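# Seat two printed parts on jig pins, or press CALL

## Task

Working quickly, fit the two loose printed parts onto their matching pins in the jig, arranged as the drawing shows. If the kit turns out to be one that should not be assembled, do not assemble it: instead hold the blue CALL button pressed for about one second using a closed gripper, and leave the kit's parts untouched where they lie.

## Robot and tools

Robot: two arms, left_arm and right_arm, each ending in a parallel gripper. The fingers point along the gripper's +z axis and separate along its y axis. The reported hand point sits between the finger pads, roughly 1 cm behind the tips.

Frames: the scene frame has its origin at table-top height, halfway between the two nominal arm bases, with +z up, +x reaching out over the table, and left_arm on the +y side (arm names do not match image sides). Actual bases: left_arm at (-0.011, +0.230, 0) m, quat_wxyz (+1.000, 0, 0, -0.017); right_arm at (+0.017, -0.363, 0) m, quat_wxyz (+1.000, 0, 0, +0.014). Each arm's reported positions, orientations, targets and wrist-camera poses are in that arm's own base frame. Fixed cameras (cam_high, cam_low, cam_over) and the table are in the scene frame. Reported hand poses may be off by a few cm, more at long reach.

The row format, shared by execute_actions and move: 14 numbers, each in [-1, 1]: dx, dy, dz, rx, ry, rz, opening for left_arm, then the same seven for right_arm. Always send all 14 even when one arm is idle. The first six of each arm are an offset, not a pose: measured from that arm's Hand target at the moment the action or move begins, along that arm's base axes, with rotation about the Hand target's position. Scale: 1.0 equals 0.6 m for dx, dy, dz, and 180 degrees for rx, ry, rz, which together form one rotation vector. Translations longer than 1.0 in total are shortened along their direction. Repeating the same offset in a new call moves the arm further. Sending six zeros re-commands the current Hand target. The opening is absolute: +1 fully open (0.094 m), -1 closed; a 0 there is a real command (half open), so to keep a gripper as it is, resend its current opening.

execute_actions(actions, cameras): actions is a list of actions; each action is a table of up to 15 rows, one per 1/30 s control step; a shorter table repeats its final row for the remaining steps. Every row in an action counts from that action's start pose. Images come back only when actions is empty or cameras requests them. cameras: list of names, ["all"], [] for none; an unknown name invalidates the call.

move(target, speed, blend, opening_speed, grip_force, blocking, cameras): target is one 14-number row or a list of up to 15 rows, every row an offset from the same starting Hand targets (not chained). Paths are straight lines that all finish together, last at least 0.5 s and are cut at 10 s. speed: m/s, 0.002 to 4.3, default 0.25 (rotation up to twice that in rad/s), one value or one per target. blend: metres of corner rounding for lists, default 0 (stop at each). opening_speed: rate of the opening change per second on the -1..+1 scale, at least 0.2. grip_force: newtons per pad, 10 to 50 (50 = full), one value or one per arm; it persists; lower values close slowly. blocking=false returns after about 0.5 s while motion continues. Moves do not avoid obstacles or the other arm.

wait(seconds 0 to 10, cameras): lets time pass with commands held; returns early if a running move ends. stop(cameras): brakes a running move. zoom_image(camera, region): region [x0, y0, x1, y1] in pixels of that camera's last full image, top-left origin, at most 504 by 504; cameras are 896x504. finished_scene(scene=1): ends the scene irreversibly.

Results: Hand target (last commanded pose after clipping; the next offsets start here), end_effector_position (m) and end_effector_quat_wxyz, grip_measured (same scale as opening; reads slightly wide when empty and a few hundredths narrower than a firmly gripped part), Joint positions (last value per arm is the finger opening in m), Joint torques, Joint velocities ("within noise" means at rest), Motor temperatures, Actions left, Tool commands. A move adds a "move:" line giving the ending (done, off_target, moving, held, fault) and limits (paced = the pose was clipped, held = steps withheld). done means at rest within 10 mm and 2 degrees; neither done nor off_target tells you about contact.

Behaviour to expect: each control step limits the commanded orientation to 40 degrees from the measured one. Grippers often rest a few cm short of the target because of friction and weight; a later command, even all zeros, retries, and you can add the missing distance. A blocked arm keeps pushing until commanded back past its gripper. To release a part, command an opening well above grip_measured. Close slowly on fragile parts.

Avoid: parts dropping, falling far or leaving the table; hard hits or presses on fixed or heavy things; any contact or squeeze between the two arms (can end the scene); fast moves into contact; paths passing near an arm's own base (go around it); long holds with a stretched arm or pushing at unreachable poses, which heats motors (MOTOR HOT at 85 °C, fault and arm collapse at 100 °C). Time counts, including thinking, so be brisk and smooth.

Each tool is called after "Emit:" by a JSON object that holds its "name" and its "arguments".

## Session

Emit:
{"name": "execute_actions", "arguments": {"actions": []}}

Scene clock: 0.00 s.
left_arm: end_effector_position=(+0.6165, +0.2010, +0.3910) grip_measured=+1.000 end_effector_quat_wxyz=(+0.386, +0.089, +0.914, -0.094) | right_arm: end_effector_position=(+0.3145, -0.3818, +0.2793) grip_measured=+1.000 end_effector_quat_wxyz=(+0.432, +0.057, +0.900, -0.026)
Joint positions: left_arm=[0.455 1.687 1.874 -1.115 0.545 0.464 0.094] | right_arm=[-1.112 1.306 1.136 -0.798 -0.71 -0.756 0.094]
Joint velocities: within noise
Joint torques (N m): no reading
Motor temperatures (°C): left_arm=[31 38 28 30 30 36 30] | right_arm=[32 36 38 28 29 32 36]
Heat: left arm: hottest shoulder 38 °C; right arm: hottest elbow 38 °C.
Hand target: left_arm +0.6177, +0.2015, +0.4140; +0.404, +0.095, +0.906, -0.083 | right_arm +0.3174, -0.3879, +0.2907; +0.438, +0.052, +0.897, -0.036
Tool commands: left_gripper/opening=+1.0 right_gripper/opening=+1.0

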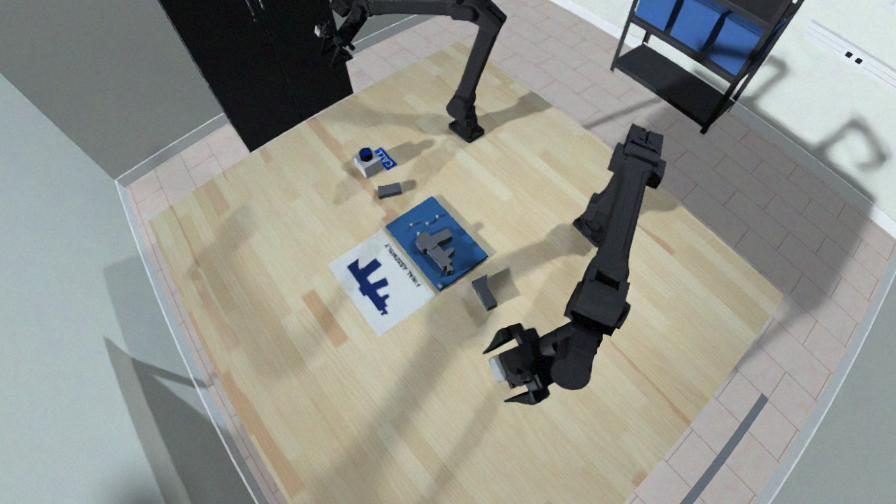

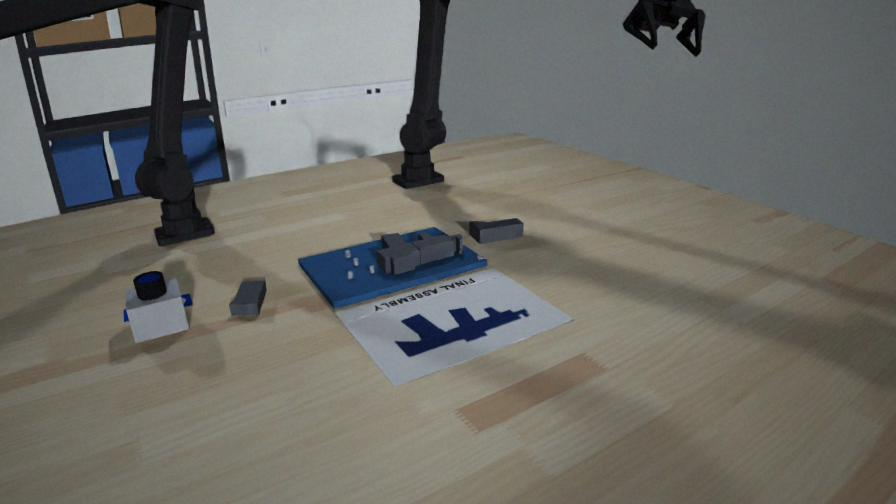

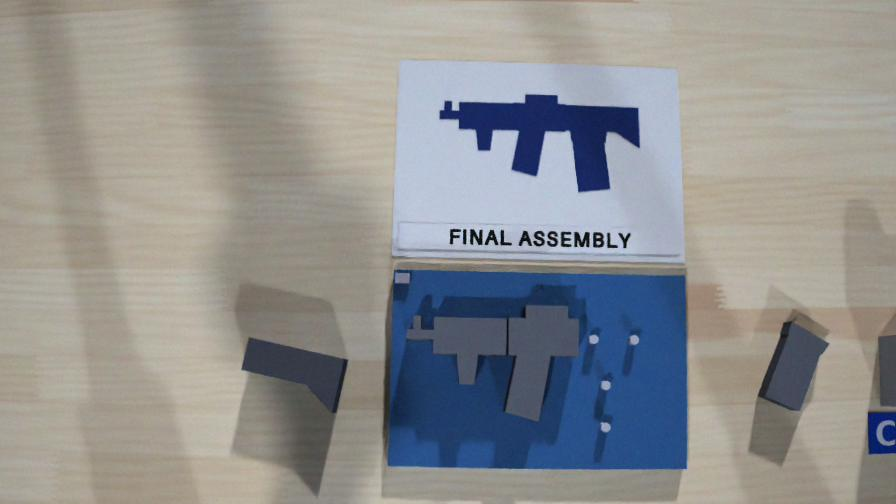

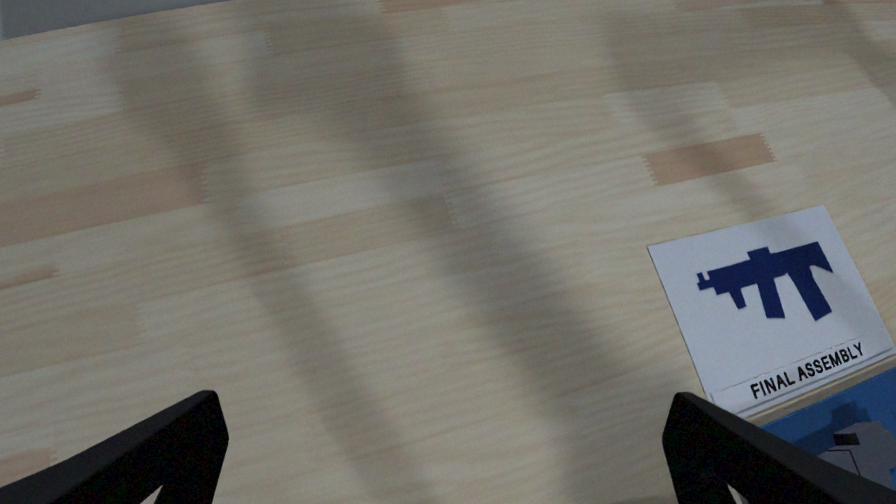

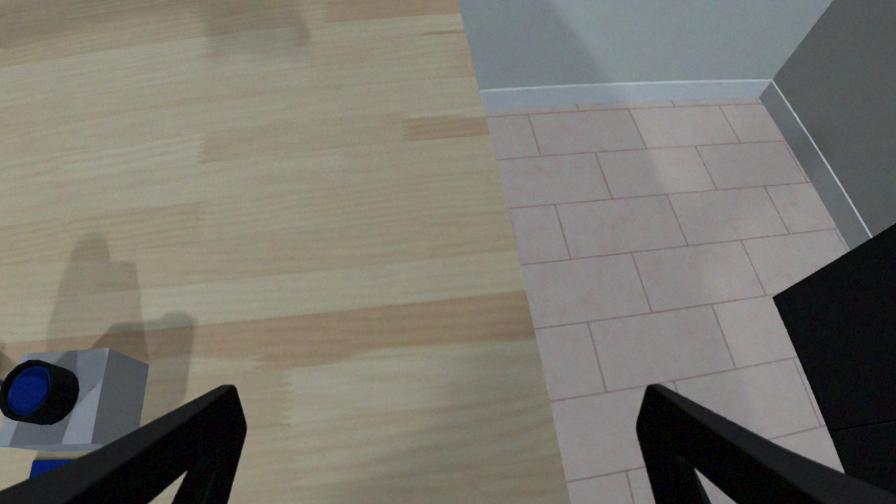

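Emit:
{"name": "zoom_image", "arguments": {"camera": "cam_over", "region": [380, 40, 700, 270]}}

Emit:
{"name": "zoom_image", "arguments": {"camera": "cam_over", "region": [380, 255, 700, 485]}}

Emit:
{"name": "zoom_image", "arguments": {"camera": "cam_low", "region": [90, 210, 330, 350]}}

Emit:
{"name": "zoom_image", "arguments": {"camera": "cam_high", "region": [330, 130, 530, 340]}}

Scaled by 1.575 from the camera's 896x504 image, which has a finer 1280x720 frame.

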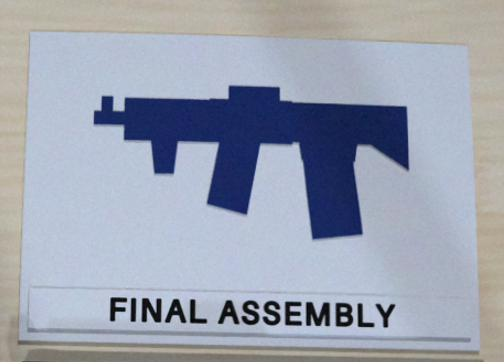

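Scaled by 1.575 from the camera's 896x504 image, which has a finer 1280x720 frame.

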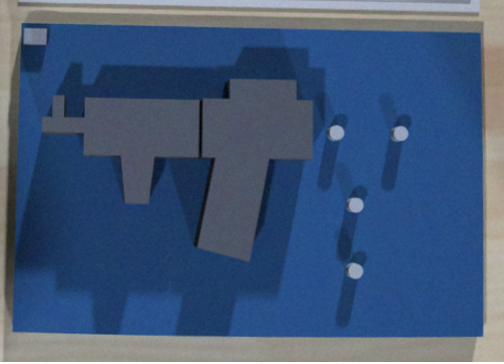

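Scaled by 2.100 from the camera's 896x504 image, which has a finer 1280x720 frame.

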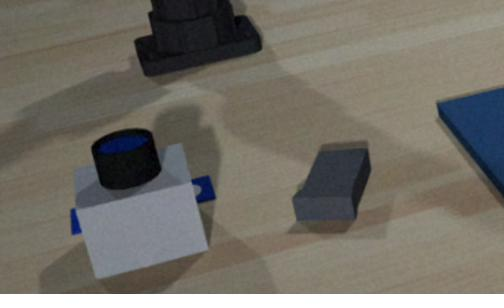

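Scaled by 2.400 from the camera's 896x504 image, which has a finer 1280x720 frame.

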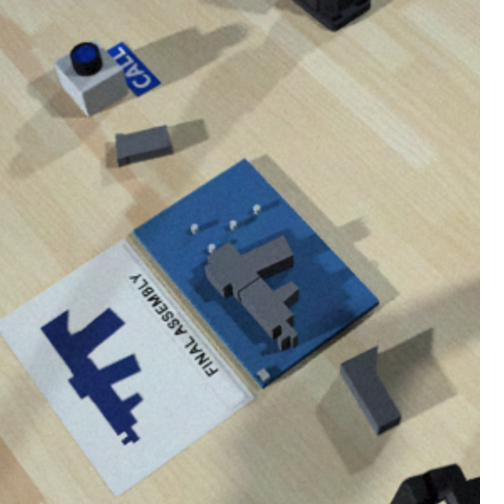

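Emit:
{"name": "zoom_image", "arguments": {"camera": "cam_right_wrist", "region": [0, 320, 180, 480]}}

Scaled by 2.800 from the camera's 896x504 image, which has a finer 1280x720 frame.

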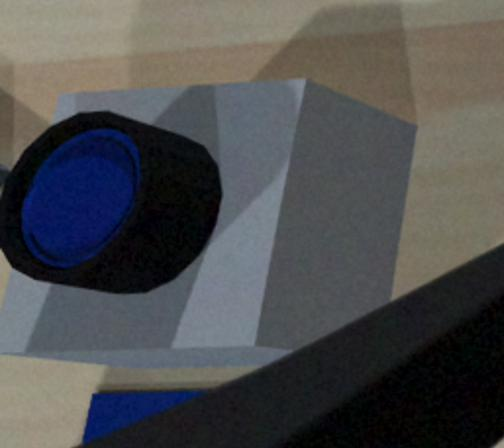

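Emit:
{"name": "move", "arguments": {"target": [0, 0, 0, 0, 0, 0, 1, 0.1143, 0.5032, -0.1178, 0.0551, 0.2845, -0.0304, -1], "speed": 0.4, "cameras": ["cam_right_wrist", "cam_over", "cam_high", "cam_low"]}}

Scene clock: 141.43 s.
left_arm: end_effector_position=(+0.6165, +0.2010, +0.3910) grip_measured=+1.000 end_effector_quat_wxyz=(+0.386, +0.089, +0.914, -0.094) | right_arm: end_effector_position=(+0.3696, -0.0858, +0.2034) grip_measured=-0.983 end_effector_quat_wxyz=(-0.015, +0.106, +0.994, +0.003)
Joint positions: left_arm=[0.455 1.687 1.874 -1.115 0.545 0.464 0.094] | right_arm=[-0.228 1.364 1.196 -1.434 -0.003 -0.016 0.001]
Joint torques (N m): left_arm=[0.26 -16.21 9.7 1.92 0.39 0.05] | right_arm=[2.02 -7.18 13.08 -0.21 0.06 0.2]
Motor temperatures (°C): left_arm=[31 41 42 29 30 33 30] | right_arm=[31 34 49 28 29 30 34]
Heat: left arm: hottest elbow 42 °C; right arm: hottest elbow 49 °C.
Hand target: left_arm +0.6177, +0.2015, +0.4140; +0.404, +0.095, +0.906, -0.083 | right_arm +0.3861, -0.0860, +0.2200; +0.000, +0.109, +0.994, +0.000
Off the commanded pose: left_arm 0.023 m, 3 deg | right_arm 0.023 m, 2 deg.
move: off_target (left_arm, right_arm)
camera_calibration:
cam_right_wrist: T_world_to_cam=[[-0.200158, -0.979737, 0.00726741, -0.0120762], [-0.882977, 0.183595, 0.432024, 0.293723], [-0.424604, 0.0800562, -0.901833, 0.43657], [0, 0, 0, 1]] pos_world=[0.442303, -0.100708, 0.266905]
Images, in order (width x height): cam_high 896x504, cam_low 896x504, cam_over 896x504, cam_right_wrist 896x504.

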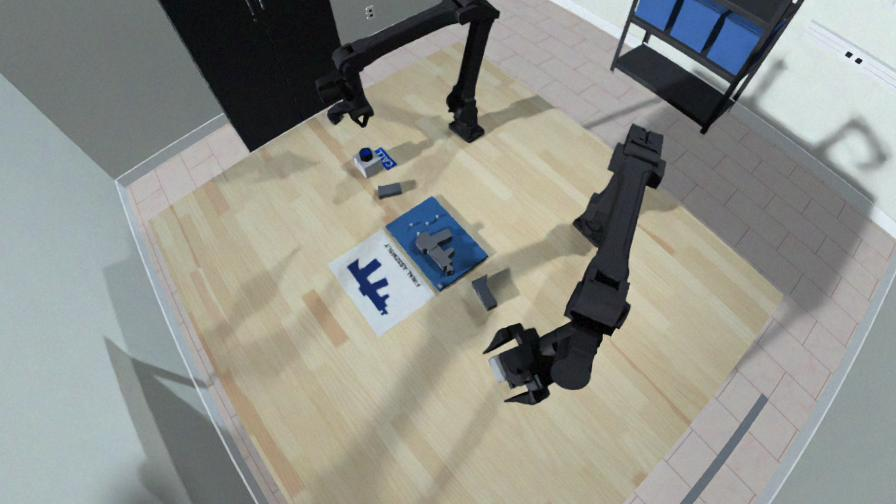

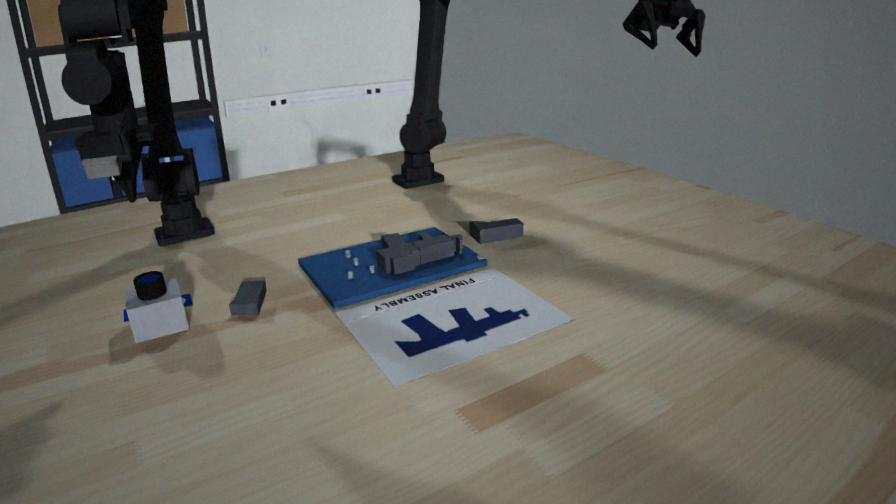

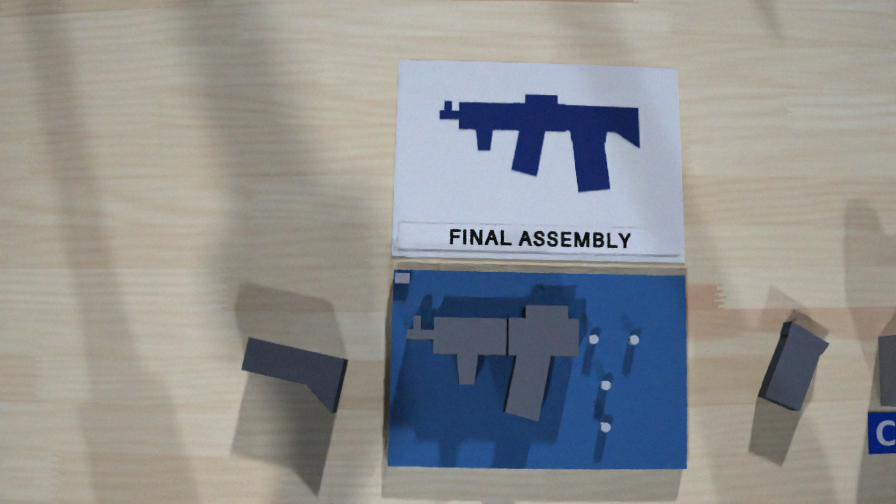

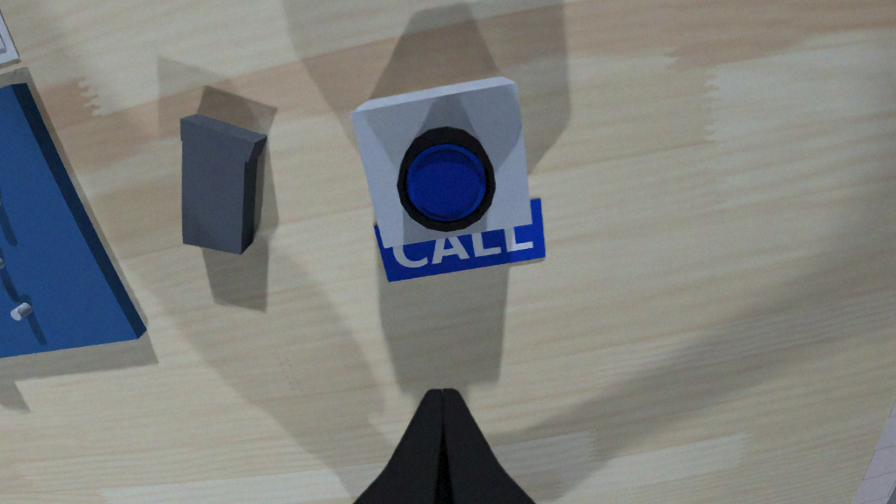

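Emit:
{"name": "zoom_image", "arguments": {"camera": "cam_right_wrist", "region": [340, 60, 560, 300]}}

Scaled by 2.100 from the camera's 896x504 image, which has a finer 1280x720 frame.

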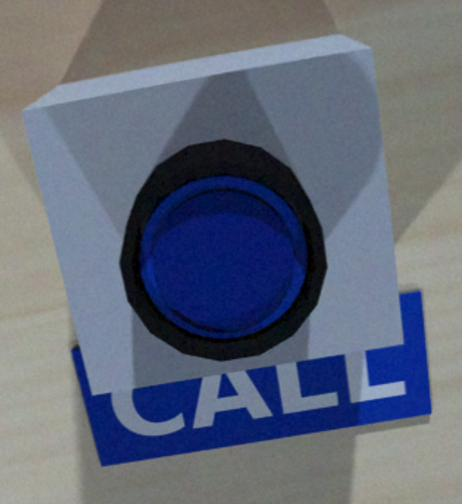

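Emit:
{"name": "move", "arguments": {"target": [0, 0, 0, 0, 0, 0, 1, 0.0275, -0.0097, -0.125, 0, 0, 0, -1], "speed": 0.2, "cameras": ["cam_right_wrist", "cam_low"]}}

Scene clock: 223.47 s.
left_arm: end_effector_position=(+0.6165, +0.2010, +0.3910) grip_measured=+1.000 end_effector_quat_wxyz=(+0.386, +0.089, +0.914, -0.094) | right_arm: end_effector_position=(+0.4002, -0.0931, +0.1499) grip_measured=-0.983 end_effector_quat_wxyz=(-0.001, +0.106, +0.994, +0.001)
Joint positions: left_arm=[0.455 1.687 1.874 -1.115 0.545 0.464 0.094] | right_arm=[-0.228 1.461 1.151 -1.263 -0.002 -0.016 0.001]
Joint torques (N m): left_arm=[0.26 -16.15 9.7 1.94 0.39 0.02] | right_arm=[1.49 -8.64 8.32 0.79 0.08 0.13]
Heat: left arm: hottest elbow 43 °C; right arm: hottest elbow 52 °C.
Hand target: left_arm +0.6177, +0.2015, +0.4140; +0.404, +0.095, +0.906, -0.083 | right_arm +0.4024, -0.0918, +0.1449; +0.000, +0.109, +0.994, +0.000
Off the commanded pose: left_arm 0.023 m, 3 deg | right_arm 0.006 m, 0 deg.
move: off_target (left_arm)
camera_calibration:
cam_right_wrist: T_world_to_cam=[[-0.200779, -0.979596, 0.0088813, -0.012642], [-0.894794, 0.187073, 0.405397, 0.354258], [-0.398787, 0.0734484, -0.914097, 0.392854], [0, 0, 0, 1]] pos_world=[0.471115, -0.107511, 0.215604]
Images, in order (width x height): cam_low 896x504, cam_right_wrist 896x504.

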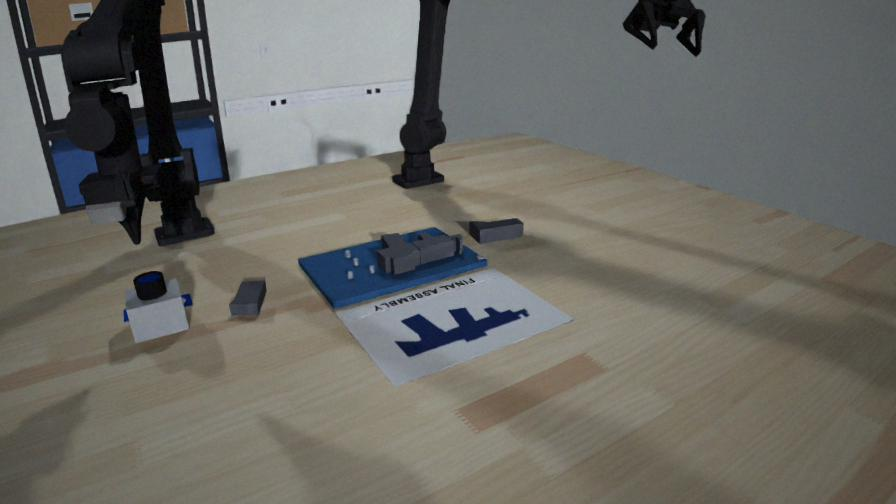

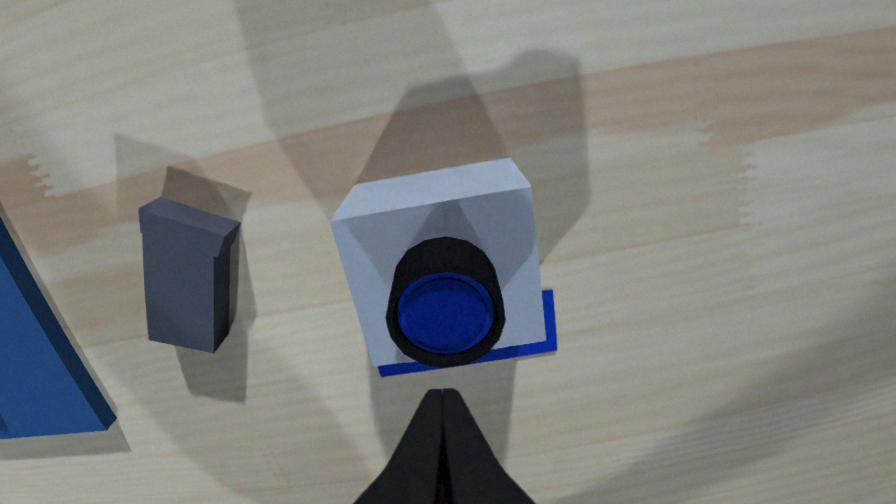

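Emit:
{"name": "zoom_image", "arguments": {"camera": "cam_right_wrist", "region": [320, 140, 580, 400]}}

Scaled by 1.938 from the camera's 896x504 image, which has a finer 1280x720 frame.

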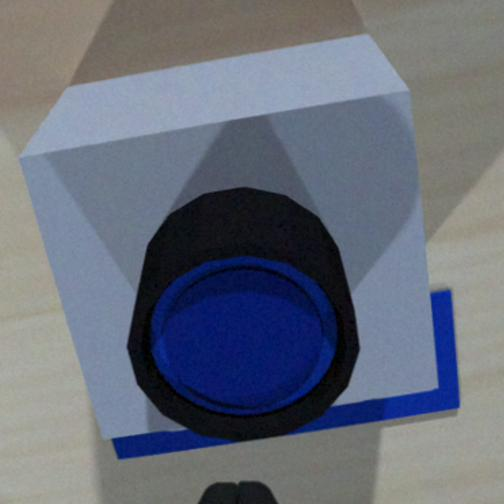

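Emit:
{"name": "move", "arguments": {"target": [0, 0, 0, 0, 0, 0, 1, -0.0273, 0.0013, -0.0583, 0, 0, 0, -1], "speed": 0.15, "cameras": ["cam_right_wrist", "cam_low"]}}

Scene clock: 283.33 s.
left_arm: end_effector_position=(+0.6165, +0.2010, +0.3910) grip_measured=+1.000 end_effector_quat_wxyz=(+0.386, +0.089, +0.914, -0.094) | right_arm: end_effector_position=(+0.3870, -0.0900, +0.1143) grip_measured=-0.983 end_effector_quat_wxyz=(-0.001, +0.106, +0.994, +0.001)
Joint positions: left_arm=[0.455 1.687 1.874 -1.115 0.545 0.464 0.094] | right_arm=[-0.228 1.461 1.051 -1.164 -0.002 -0.016 0.001]
Joint torques (N m): left_arm=[0.26 -16.67 9.69 1.89 0.36 0.03] | right_arm=[1.03 -8.94 7.64 0.76 0.08 0.07]
Heat: left arm: hottest elbow 43 °C; right arm: hottest elbow 48 °C.
Hand target: left_arm +0.6177, +0.2015, +0.4140; +0.404, +0.095, +0.906, -0.083 | right_arm +0.3861, -0.0910, +0.1100; +0.000, +0.109, +0.994, +0.000
Off the commanded pose: left_arm 0.023 m, 3 deg | right_arm 0.005 m, 0 deg.
move: off_target (left_arm)
camera_calibration:
cam_right_wrist: T_world_to_cam=[[-0.200762, -0.9796, 0.00881563, -0.0119349], [-0.894489, 0.186974, 0.406116, 0.35606], [-0.399479, 0.0736471, -0.913779, 0.355009], [0, 0, 0, 1]] pos_world=[0.457914, -0.104411, 0.179904]
Images, in order (width x height): cam_low 896x504, cam_right_wrist 896x504.

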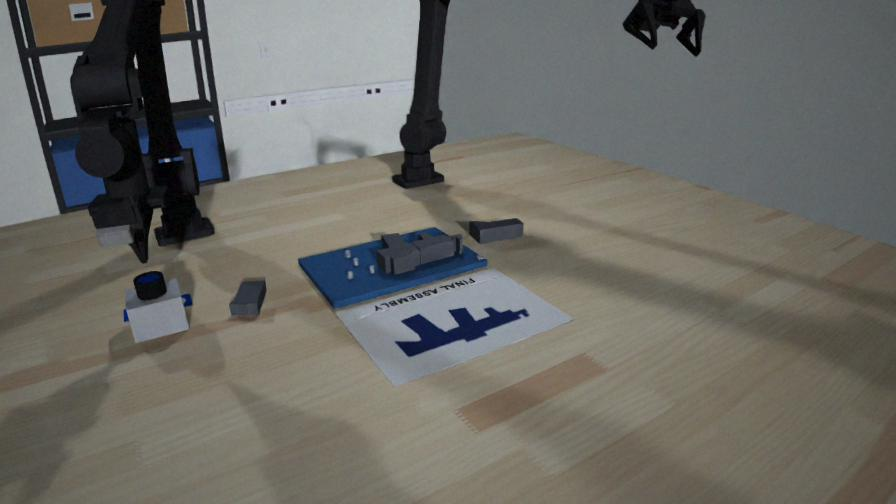

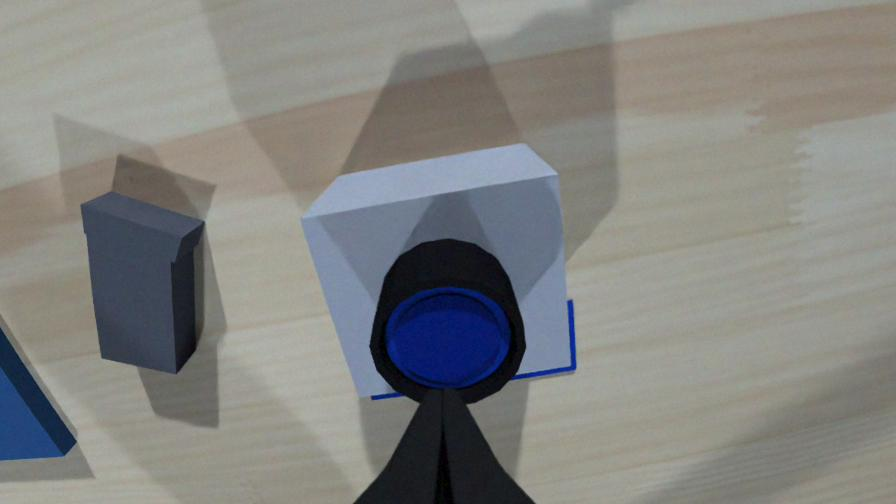

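Emit:
{"name": "zoom_image", "arguments": {"camera": "cam_low", "region": [70, 170, 220, 350]}}

Scaled by 2.800 from the camera's 896x504 image, which has a finer 1280x720 frame.

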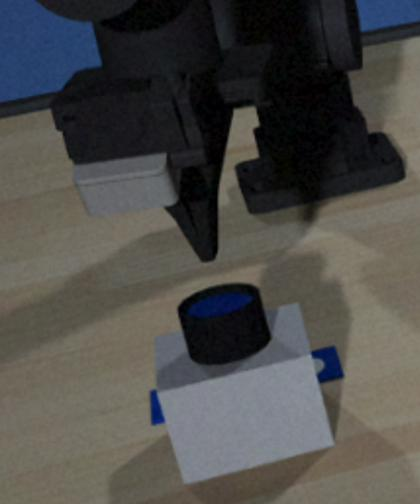

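Emit:
{"name": "move", "arguments": {"target": [0, 0, 0, 0, 0, 0, 1, 0, -0.0025, -0.058, 0, 0, 0, -1], "speed": 0.06, "cameras": ["cam_right_wrist", "cam_low"]}}

Scene clock: 320.60 s.
left_arm: end_effector_position=(+0.6165, +0.2010, +0.3910) grip_measured=+1.000 end_effector_quat_wxyz=(+0.386, +0.089, +0.914, -0.094) | right_arm: end_effector_position=(+0.3869, -0.0900, +0.0845) grip_measured=-0.983 end_effector_quat_wxyz=(+0.003, +0.106, +0.994, +0.001)
Joint positions: left_arm=[0.455 1.687 1.874 -1.115 0.545 0.464 0.094] | right_arm=[-0.228 1.491 0.998 -1.072 -0.002 -0.016 0.001]
Joint torques (N m): left_arm=[0.26 -16.56 9.68 1.95 0.4 0.04] | right_arm=[0.73 -8.23 7.34 0.95 0.07 0.04]
Heat: left arm: hottest elbow 44 °C; right arm: hottest elbow 45 °C.
Hand target: left_arm +0.6177, +0.2015, +0.4140; +0.404, +0.095, +0.906, -0.083 | right_arm +0.3861, -0.0925, +0.0752; +0.000, +0.109, +0.994, +0.000
Off the commanded pose: left_arm 0.023 m, 3 deg | right_arm 0.010 m, 1 deg.
move: off_target (left_arm)
camera_calibration:
cam_right_wrist: T_world_to_cam=[[-0.200841, -0.979582, 0.00909958, -0.011705], [-0.897786, 0.187771, 0.3984, 0.37012], [-0.391974, 0.0718453, -0.917167, 0.324971], [0, 0, 0, 1]] pos_world=[0.457318, -0.104311, 0.150704]
Images, in order (width x height): cam_low 896x504, cam_right_wrist 896x504.

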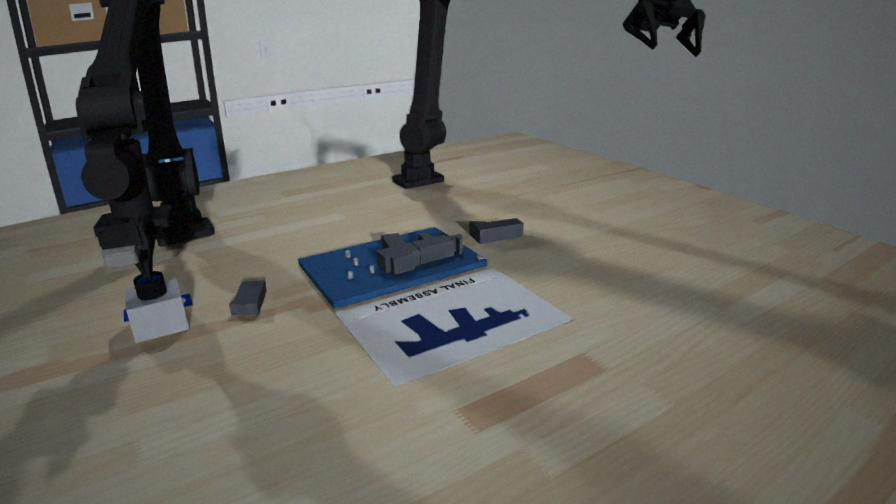

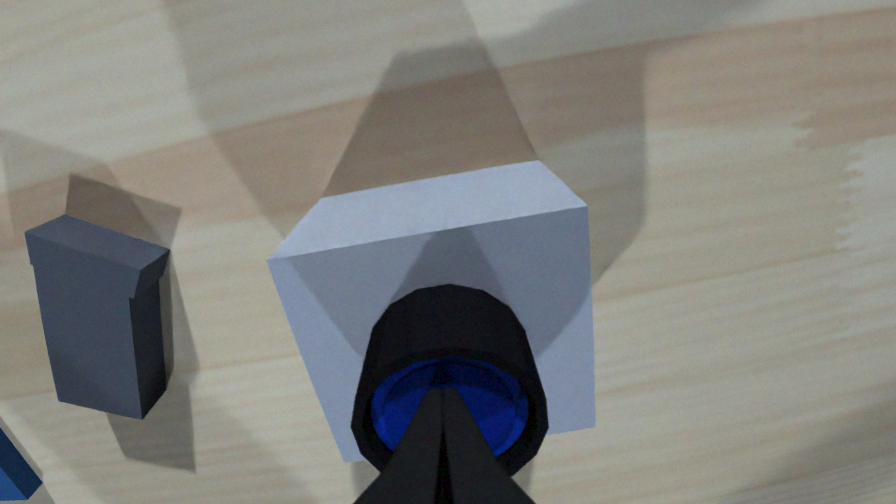

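Emit:
{"name": "zoom_image", "arguments": {"camera": "cam_right_wrist", "region": [330, 270, 570, 504]}}

Emit:
{"name": "zoom_image", "arguments": {"camera": "cam_low", "region": [80, 210, 220, 350]}}

Scaled by 2.100 from the camera's 896x504 image, which has a finer 1280x720 frame.

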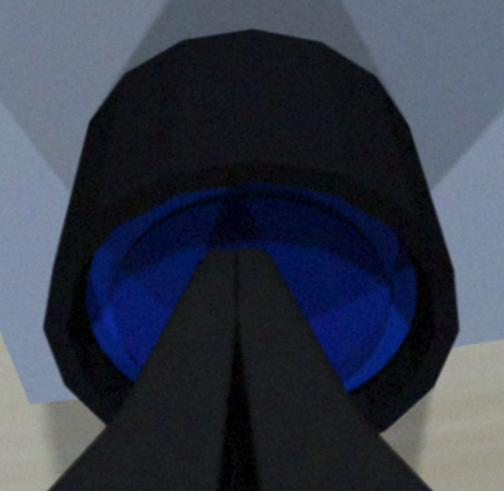

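Scaled by 3.600 from the camera's 896x504 image, which has a finer 1280x720 frame.

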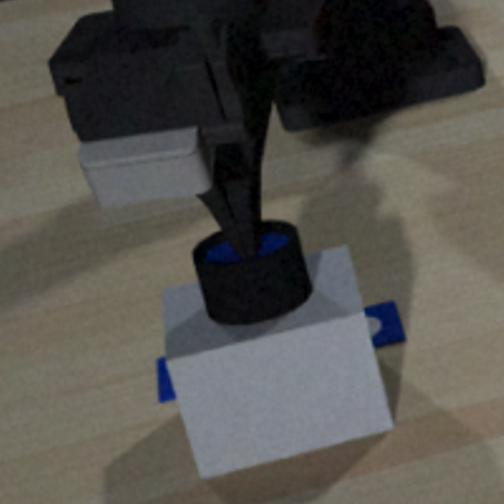

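Emit:
{"name": "move", "arguments": {"target": [0, 0, 0, 0, 0, 0, 1, 0, 0, -0.0167, 0, 0, 0, -1], "speed": 0.05, "cameras": ["cam_right_wrist", "cam_low"]}}

Scene clock: 337.37 s.
left_arm: end_effector_position=(+0.6165, +0.2010, +0.3910) grip_measured=+1.000 end_effector_quat_wxyz=(+0.386, +0.089, +0.914, -0.094) | right_arm: end_effector_position=(+0.3905, -0.0908, +0.0828) grip_measured=-0.983 end_effector_quat_wxyz=(+0.012, +0.106, +0.994, +0.000)
Joint positions: left_arm=[0.455 1.687 1.874 -1.115 0.545 0.464 0.094] | right_arm=[-0.228 1.491 0.993 -1.048 -0.002 -0.016 0.001]
Joint torques (N m): left_arm=[0.32 -16.26 9.59 2 0.39 0.04] | right_arm=[0.91 -7.36 6.67 1.31 0.08 0.03]
Heat: left arm: hottest elbow 44 °C; right arm: hottest elbow 46 °C.
Hand target: left_arm +0.6177, +0.2015, +0.4140; +0.404, +0.095, +0.906, -0.083 | right_arm +0.3862, -0.0925, +0.0653; +0.000, +0.109, +0.994, +0.000
Off the commanded pose: left_arm 0.023 m, 3 deg | right_arm 0.018 m, 1 deg.
move: off_target (left_arm, right_arm)
camera_calibration:
cam_right_wrist: T_world_to_cam=[[-0.200941, -0.979557, 0.00957461, -0.0117522], [-0.904893, 0.189351, 0.381201, 0.378462], [-0.375221, 0.0679348, -0.924442, 0.318528], [0, 0, 0, 1]] pos_world=[0.459625, -0.104813, 0.150303]
Images, in order (width x height): cam_low 896x504, cam_right_wrist 896x504.

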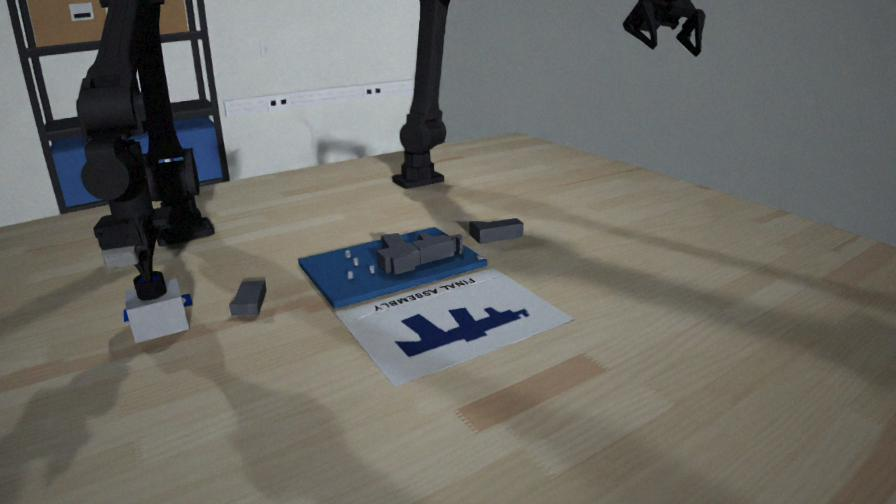

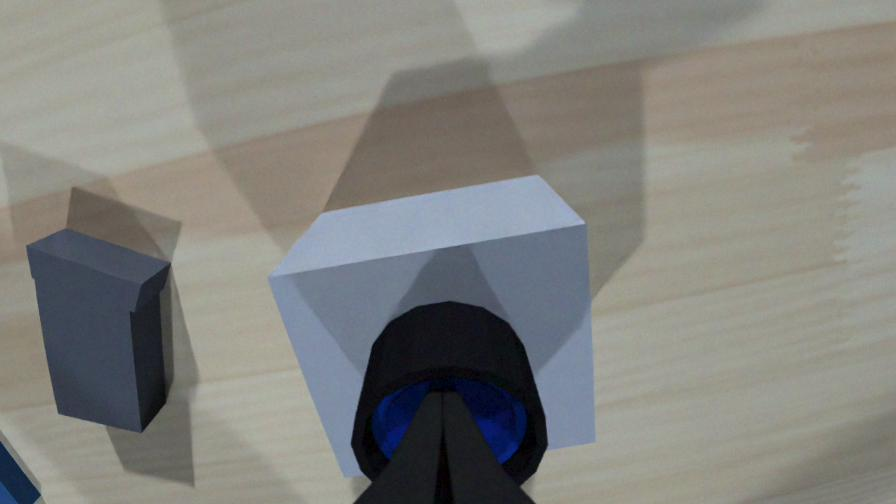

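Emit:
{"name": "zoom_image", "arguments": {"camera": "cam_right_wrist", "region": [330, 270, 570, 504]}}

Emit:
{"name": "zoom_image", "arguments": {"camera": "cam_low", "region": [80, 210, 220, 350]}}

Scaled by 2.100 from the camera's 896x504 image, which has a finer 1280x720 frame.

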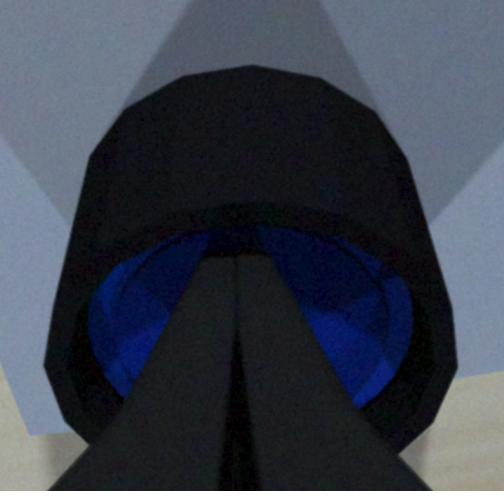

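Scaled by 3.600 from the camera's 896x504 image, which has a finer 1280x720 frame.

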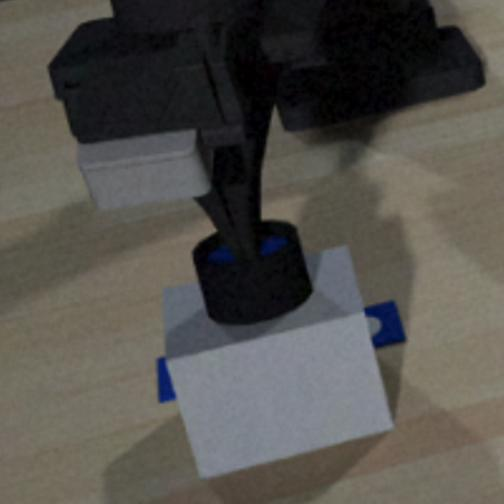

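Emit:
{"name": "move", "arguments": {"target": [0, 0, 0, 0, 0, 0, 1, -0.004, 0, -0.02, 0, 0, 0, -1], "speed": 0.05, "cameras": ["cam_right_wrist", "cam_low"]}}

Scene clock: 358.53 s.
left_arm: end_effector_position=(+0.6165, +0.2010, +0.3910) grip_measured=+1.000 end_effector_quat_wxyz=(+0.386, +0.089, +0.914, -0.094) | right_arm: end_effector_position=(+0.3920, -0.0911, +0.0790) grip_measured=-0.983 end_effector_quat_wxyz=(+0.019, +0.106, +0.994, -0.001)
Joint positions: left_arm=[0.455 1.687 1.874 -1.115 0.545 0.464 0.094] | right_arm=[-0.228 1.491 0.981 -1.022 -0.002 -0.016 0.001]
Joint torques (N m): left_arm=[0.15 -16.44 9.68 1.94 0.38 0.03] | right_arm=[0.79 -6.42 5.81 1.31 0.06 0.02]
Heat: left arm: hottest elbow 44 °C; right arm: hottest elbow 45 °C.
Hand target: left_arm +0.6177, +0.2015, +0.4140; +0.404, +0.095, +0.906, -0.083 | right_arm +0.3837, -0.0925, +0.0532; +0.000, +0.109, +0.994, +0.000
Off the commanded pose: left_arm 0.023 m, 3 deg | right_arm 0.027 m, 2 deg.
move: off_target (left_arm, right_arm)
camera_calibration:
cam_right_wrist: T_world_to_cam=[[-0.201154, -0.979509, 0.0099361, -0.0116743], [-0.910165, 0.190644, 0.367771, 0.384511], [-0.362129, 0.064935, -0.929863, 0.31069], [0, 0, 0, 1]] pos_world=[0.46013, -0.104914, 0.147603]
Images, in order (width x height): cam_low 896x504, cam_right_wrist 896x504.

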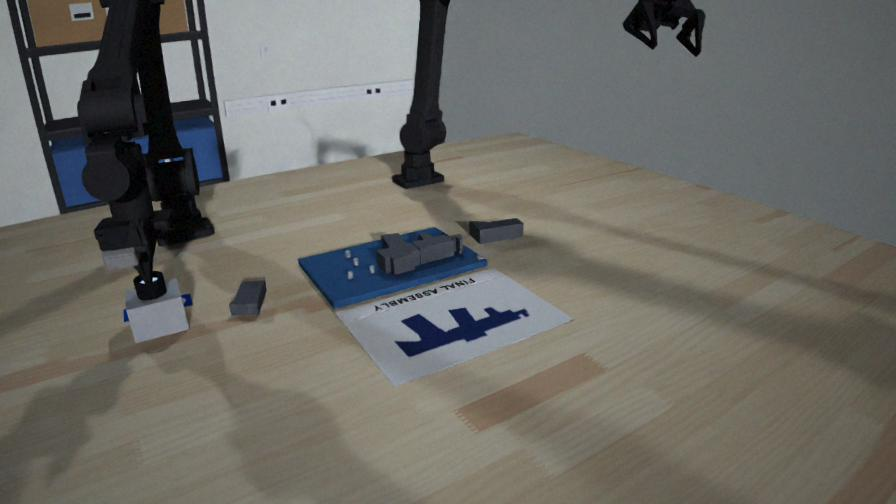

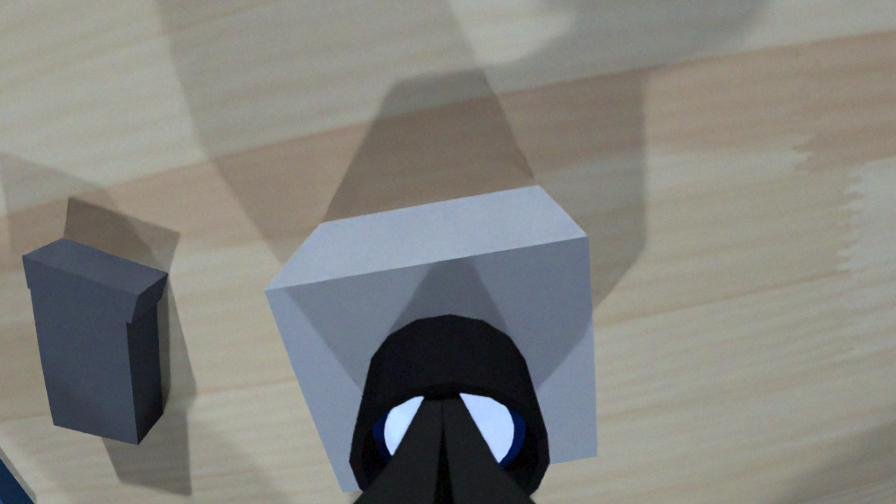

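Emit:
{"name": "wait", "arguments": {"seconds": 1, "cameras": ["cam_right_wrist"]}}

Scene clock: 363.43 s.
left_arm: end_effector_position=(+0.6165, +0.2010, +0.3910) grip_measured=+1.000 end_effector_quat_wxyz=(+0.386, +0.089, +0.914, -0.094) | right_arm: end_effector_position=(+0.3920, -0.0911, +0.0790) grip_measured=-0.983 end_effector_quat_wxyz=(+0.019, +0.106, +0.994, -0.001)
Joint positions: left_arm=[0.455 1.687 1.874 -1.115 0.545 0.464 0.094] | right_arm=[-0.228 1.491 0.981 -1.022 -0.002 -0.016 0.001]
Joint torques (N m): left_arm=[0.15 -16.32 9.66 1.89 0.39 0.04] | right_arm=[0.73 -6.48 5.83 1.42 0.08 0.03]
Heat: left arm: hottest elbow 44 °C; right arm: hottest elbow 45 °C.
Hand target: left_arm +0.6177, +0.2015, +0.4140; +0.404, +0.095, +0.906, -0.083 | right_arm +0.3837, -0.0925, +0.0532; +0.000, +0.109, +0.994, +0.000
Tool commands: left_gripper/opening=+1.0 right_gripper/opening=-1.0
Off the commanded pose: left_arm 0.023 m, 3 deg | right_arm 0.027 m, 2 deg.
wait: 1.00 s; at rest from the start
camera_calibration:
cam_right_wrist: T_world_to_cam=[[-0.201154, -0.979509, 0.0099361, -0.0116743], [-0.910165, 0.190644, 0.367771, 0.384511], [-0.362129, 0.064935, -0.929863, 0.31069], [0, 0, 0, 1]] pos_world=[0.46013, -0.104914, 0.147603]
Images, in order (width x height): cam_right_wrist 896x504.

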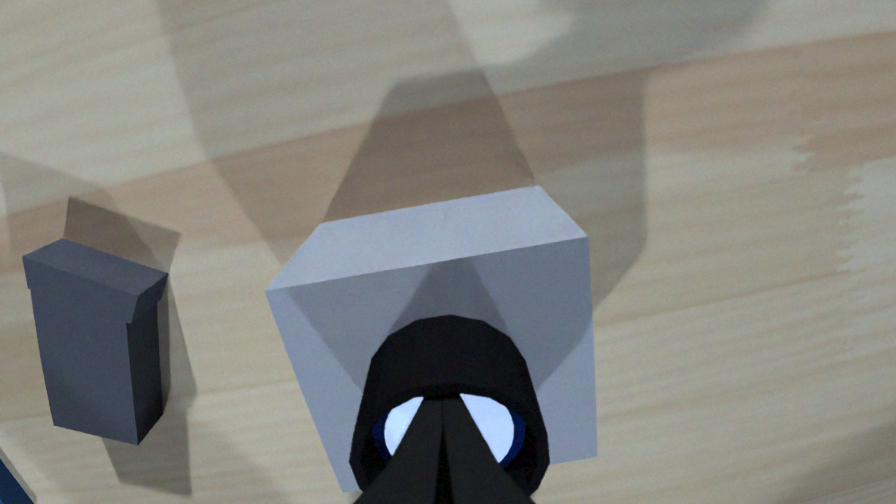

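Emit:
{"name": "move", "arguments": {"target": [0, 0, 0, 0, 0, 0, 1, 0.004, 0, 0.16, 0, 0, 0, -1], "speed": 0.12, "cameras": ["cam_right_wrist", "cam_over", "cam_low"]}}

Scene clock: 373.60 s.
left_arm: end_effector_position=(+0.6165, +0.2010, +0.3910) grip_measured=+1.000 end_effector_quat_wxyz=(+0.386, +0.089, +0.914, -0.094) | right_arm: end_effector_position=(+0.3705, -0.0863, +0.1314) grip_measured=-0.983 end_effector_quat_wxyz=(-0.019, +0.106, +0.994, +0.003)
Joint positions: left_arm=[0.455 1.687 1.874 -1.115 0.545 0.464 0.094] | right_arm=[-0.228 1.422 1.058 -1.245 -0.001 -0.016 0.001]
Joint torques (N m): left_arm=[0.32 -16.15 9.69 1.88 0.37 0.03] | right_arm=[0.85 -8.59 12.08 0.01 0.04 0.02]
Heat: left arm: hottest elbow 44 °C; right arm: hottest elbow 45 °C.
Hand target: left_arm +0.6177, +0.2015, +0.4140; +0.404, +0.095, +0.906, -0.083 | right_arm +0.3861, -0.0925, +0.1492; +0.000, +0.109, +0.994, +0.000
Off the commanded pose: left_arm 0.023 m, 3 deg | right_arm 0.024 m, 2 deg.
move: off_target (left_arm, right_arm)
camera_calibration:
cam_right_wrist: T_world_to_cam=[[-0.20042, -0.979672, 0.00865218, -0.0119262], [-0.879999, 0.183896, 0.437931, 0.323844], [-0.43062, 0.0801561, -0.898967, 0.373899], [0, 0, 0, 1]] pos_world=[0.443601, -0.101208, 0.194404]
Images, in order (width x height): cam_low 896x504, cam_over 896x504, cam_right_wrist 896x504.

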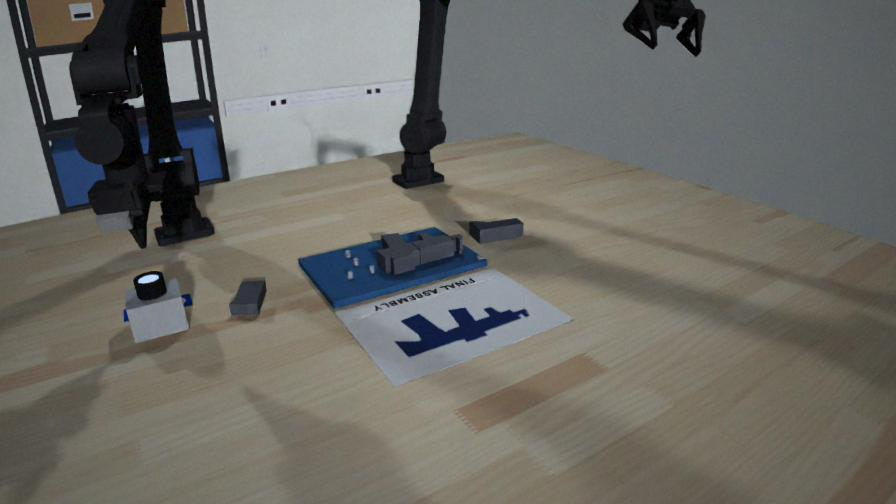

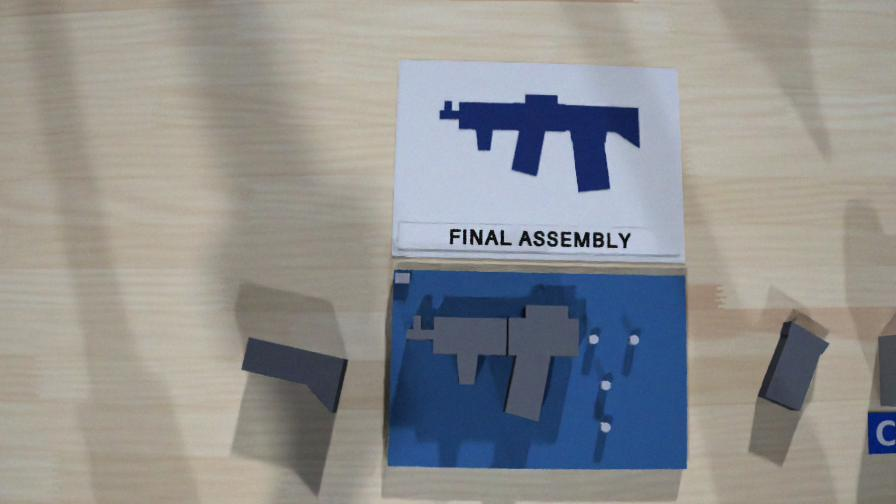

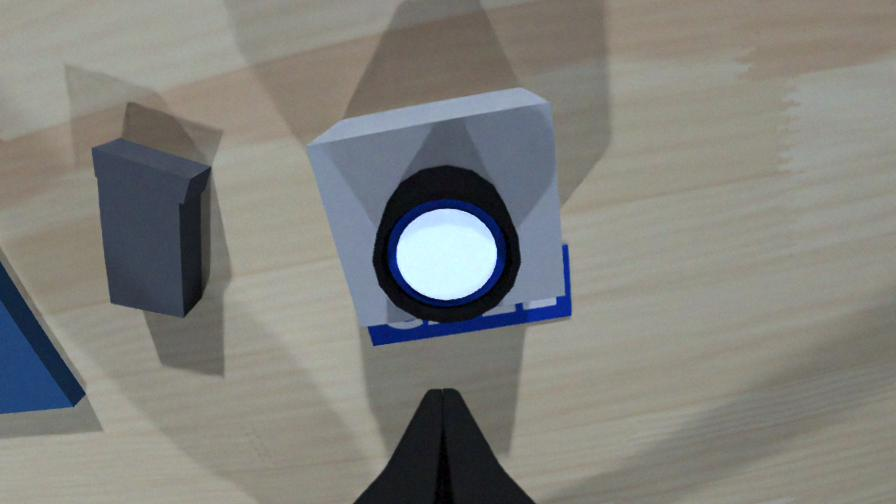

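Emit:
{"name": "finished_scene", "arguments": {"scene": 1}}

The scene is finished: the task was done.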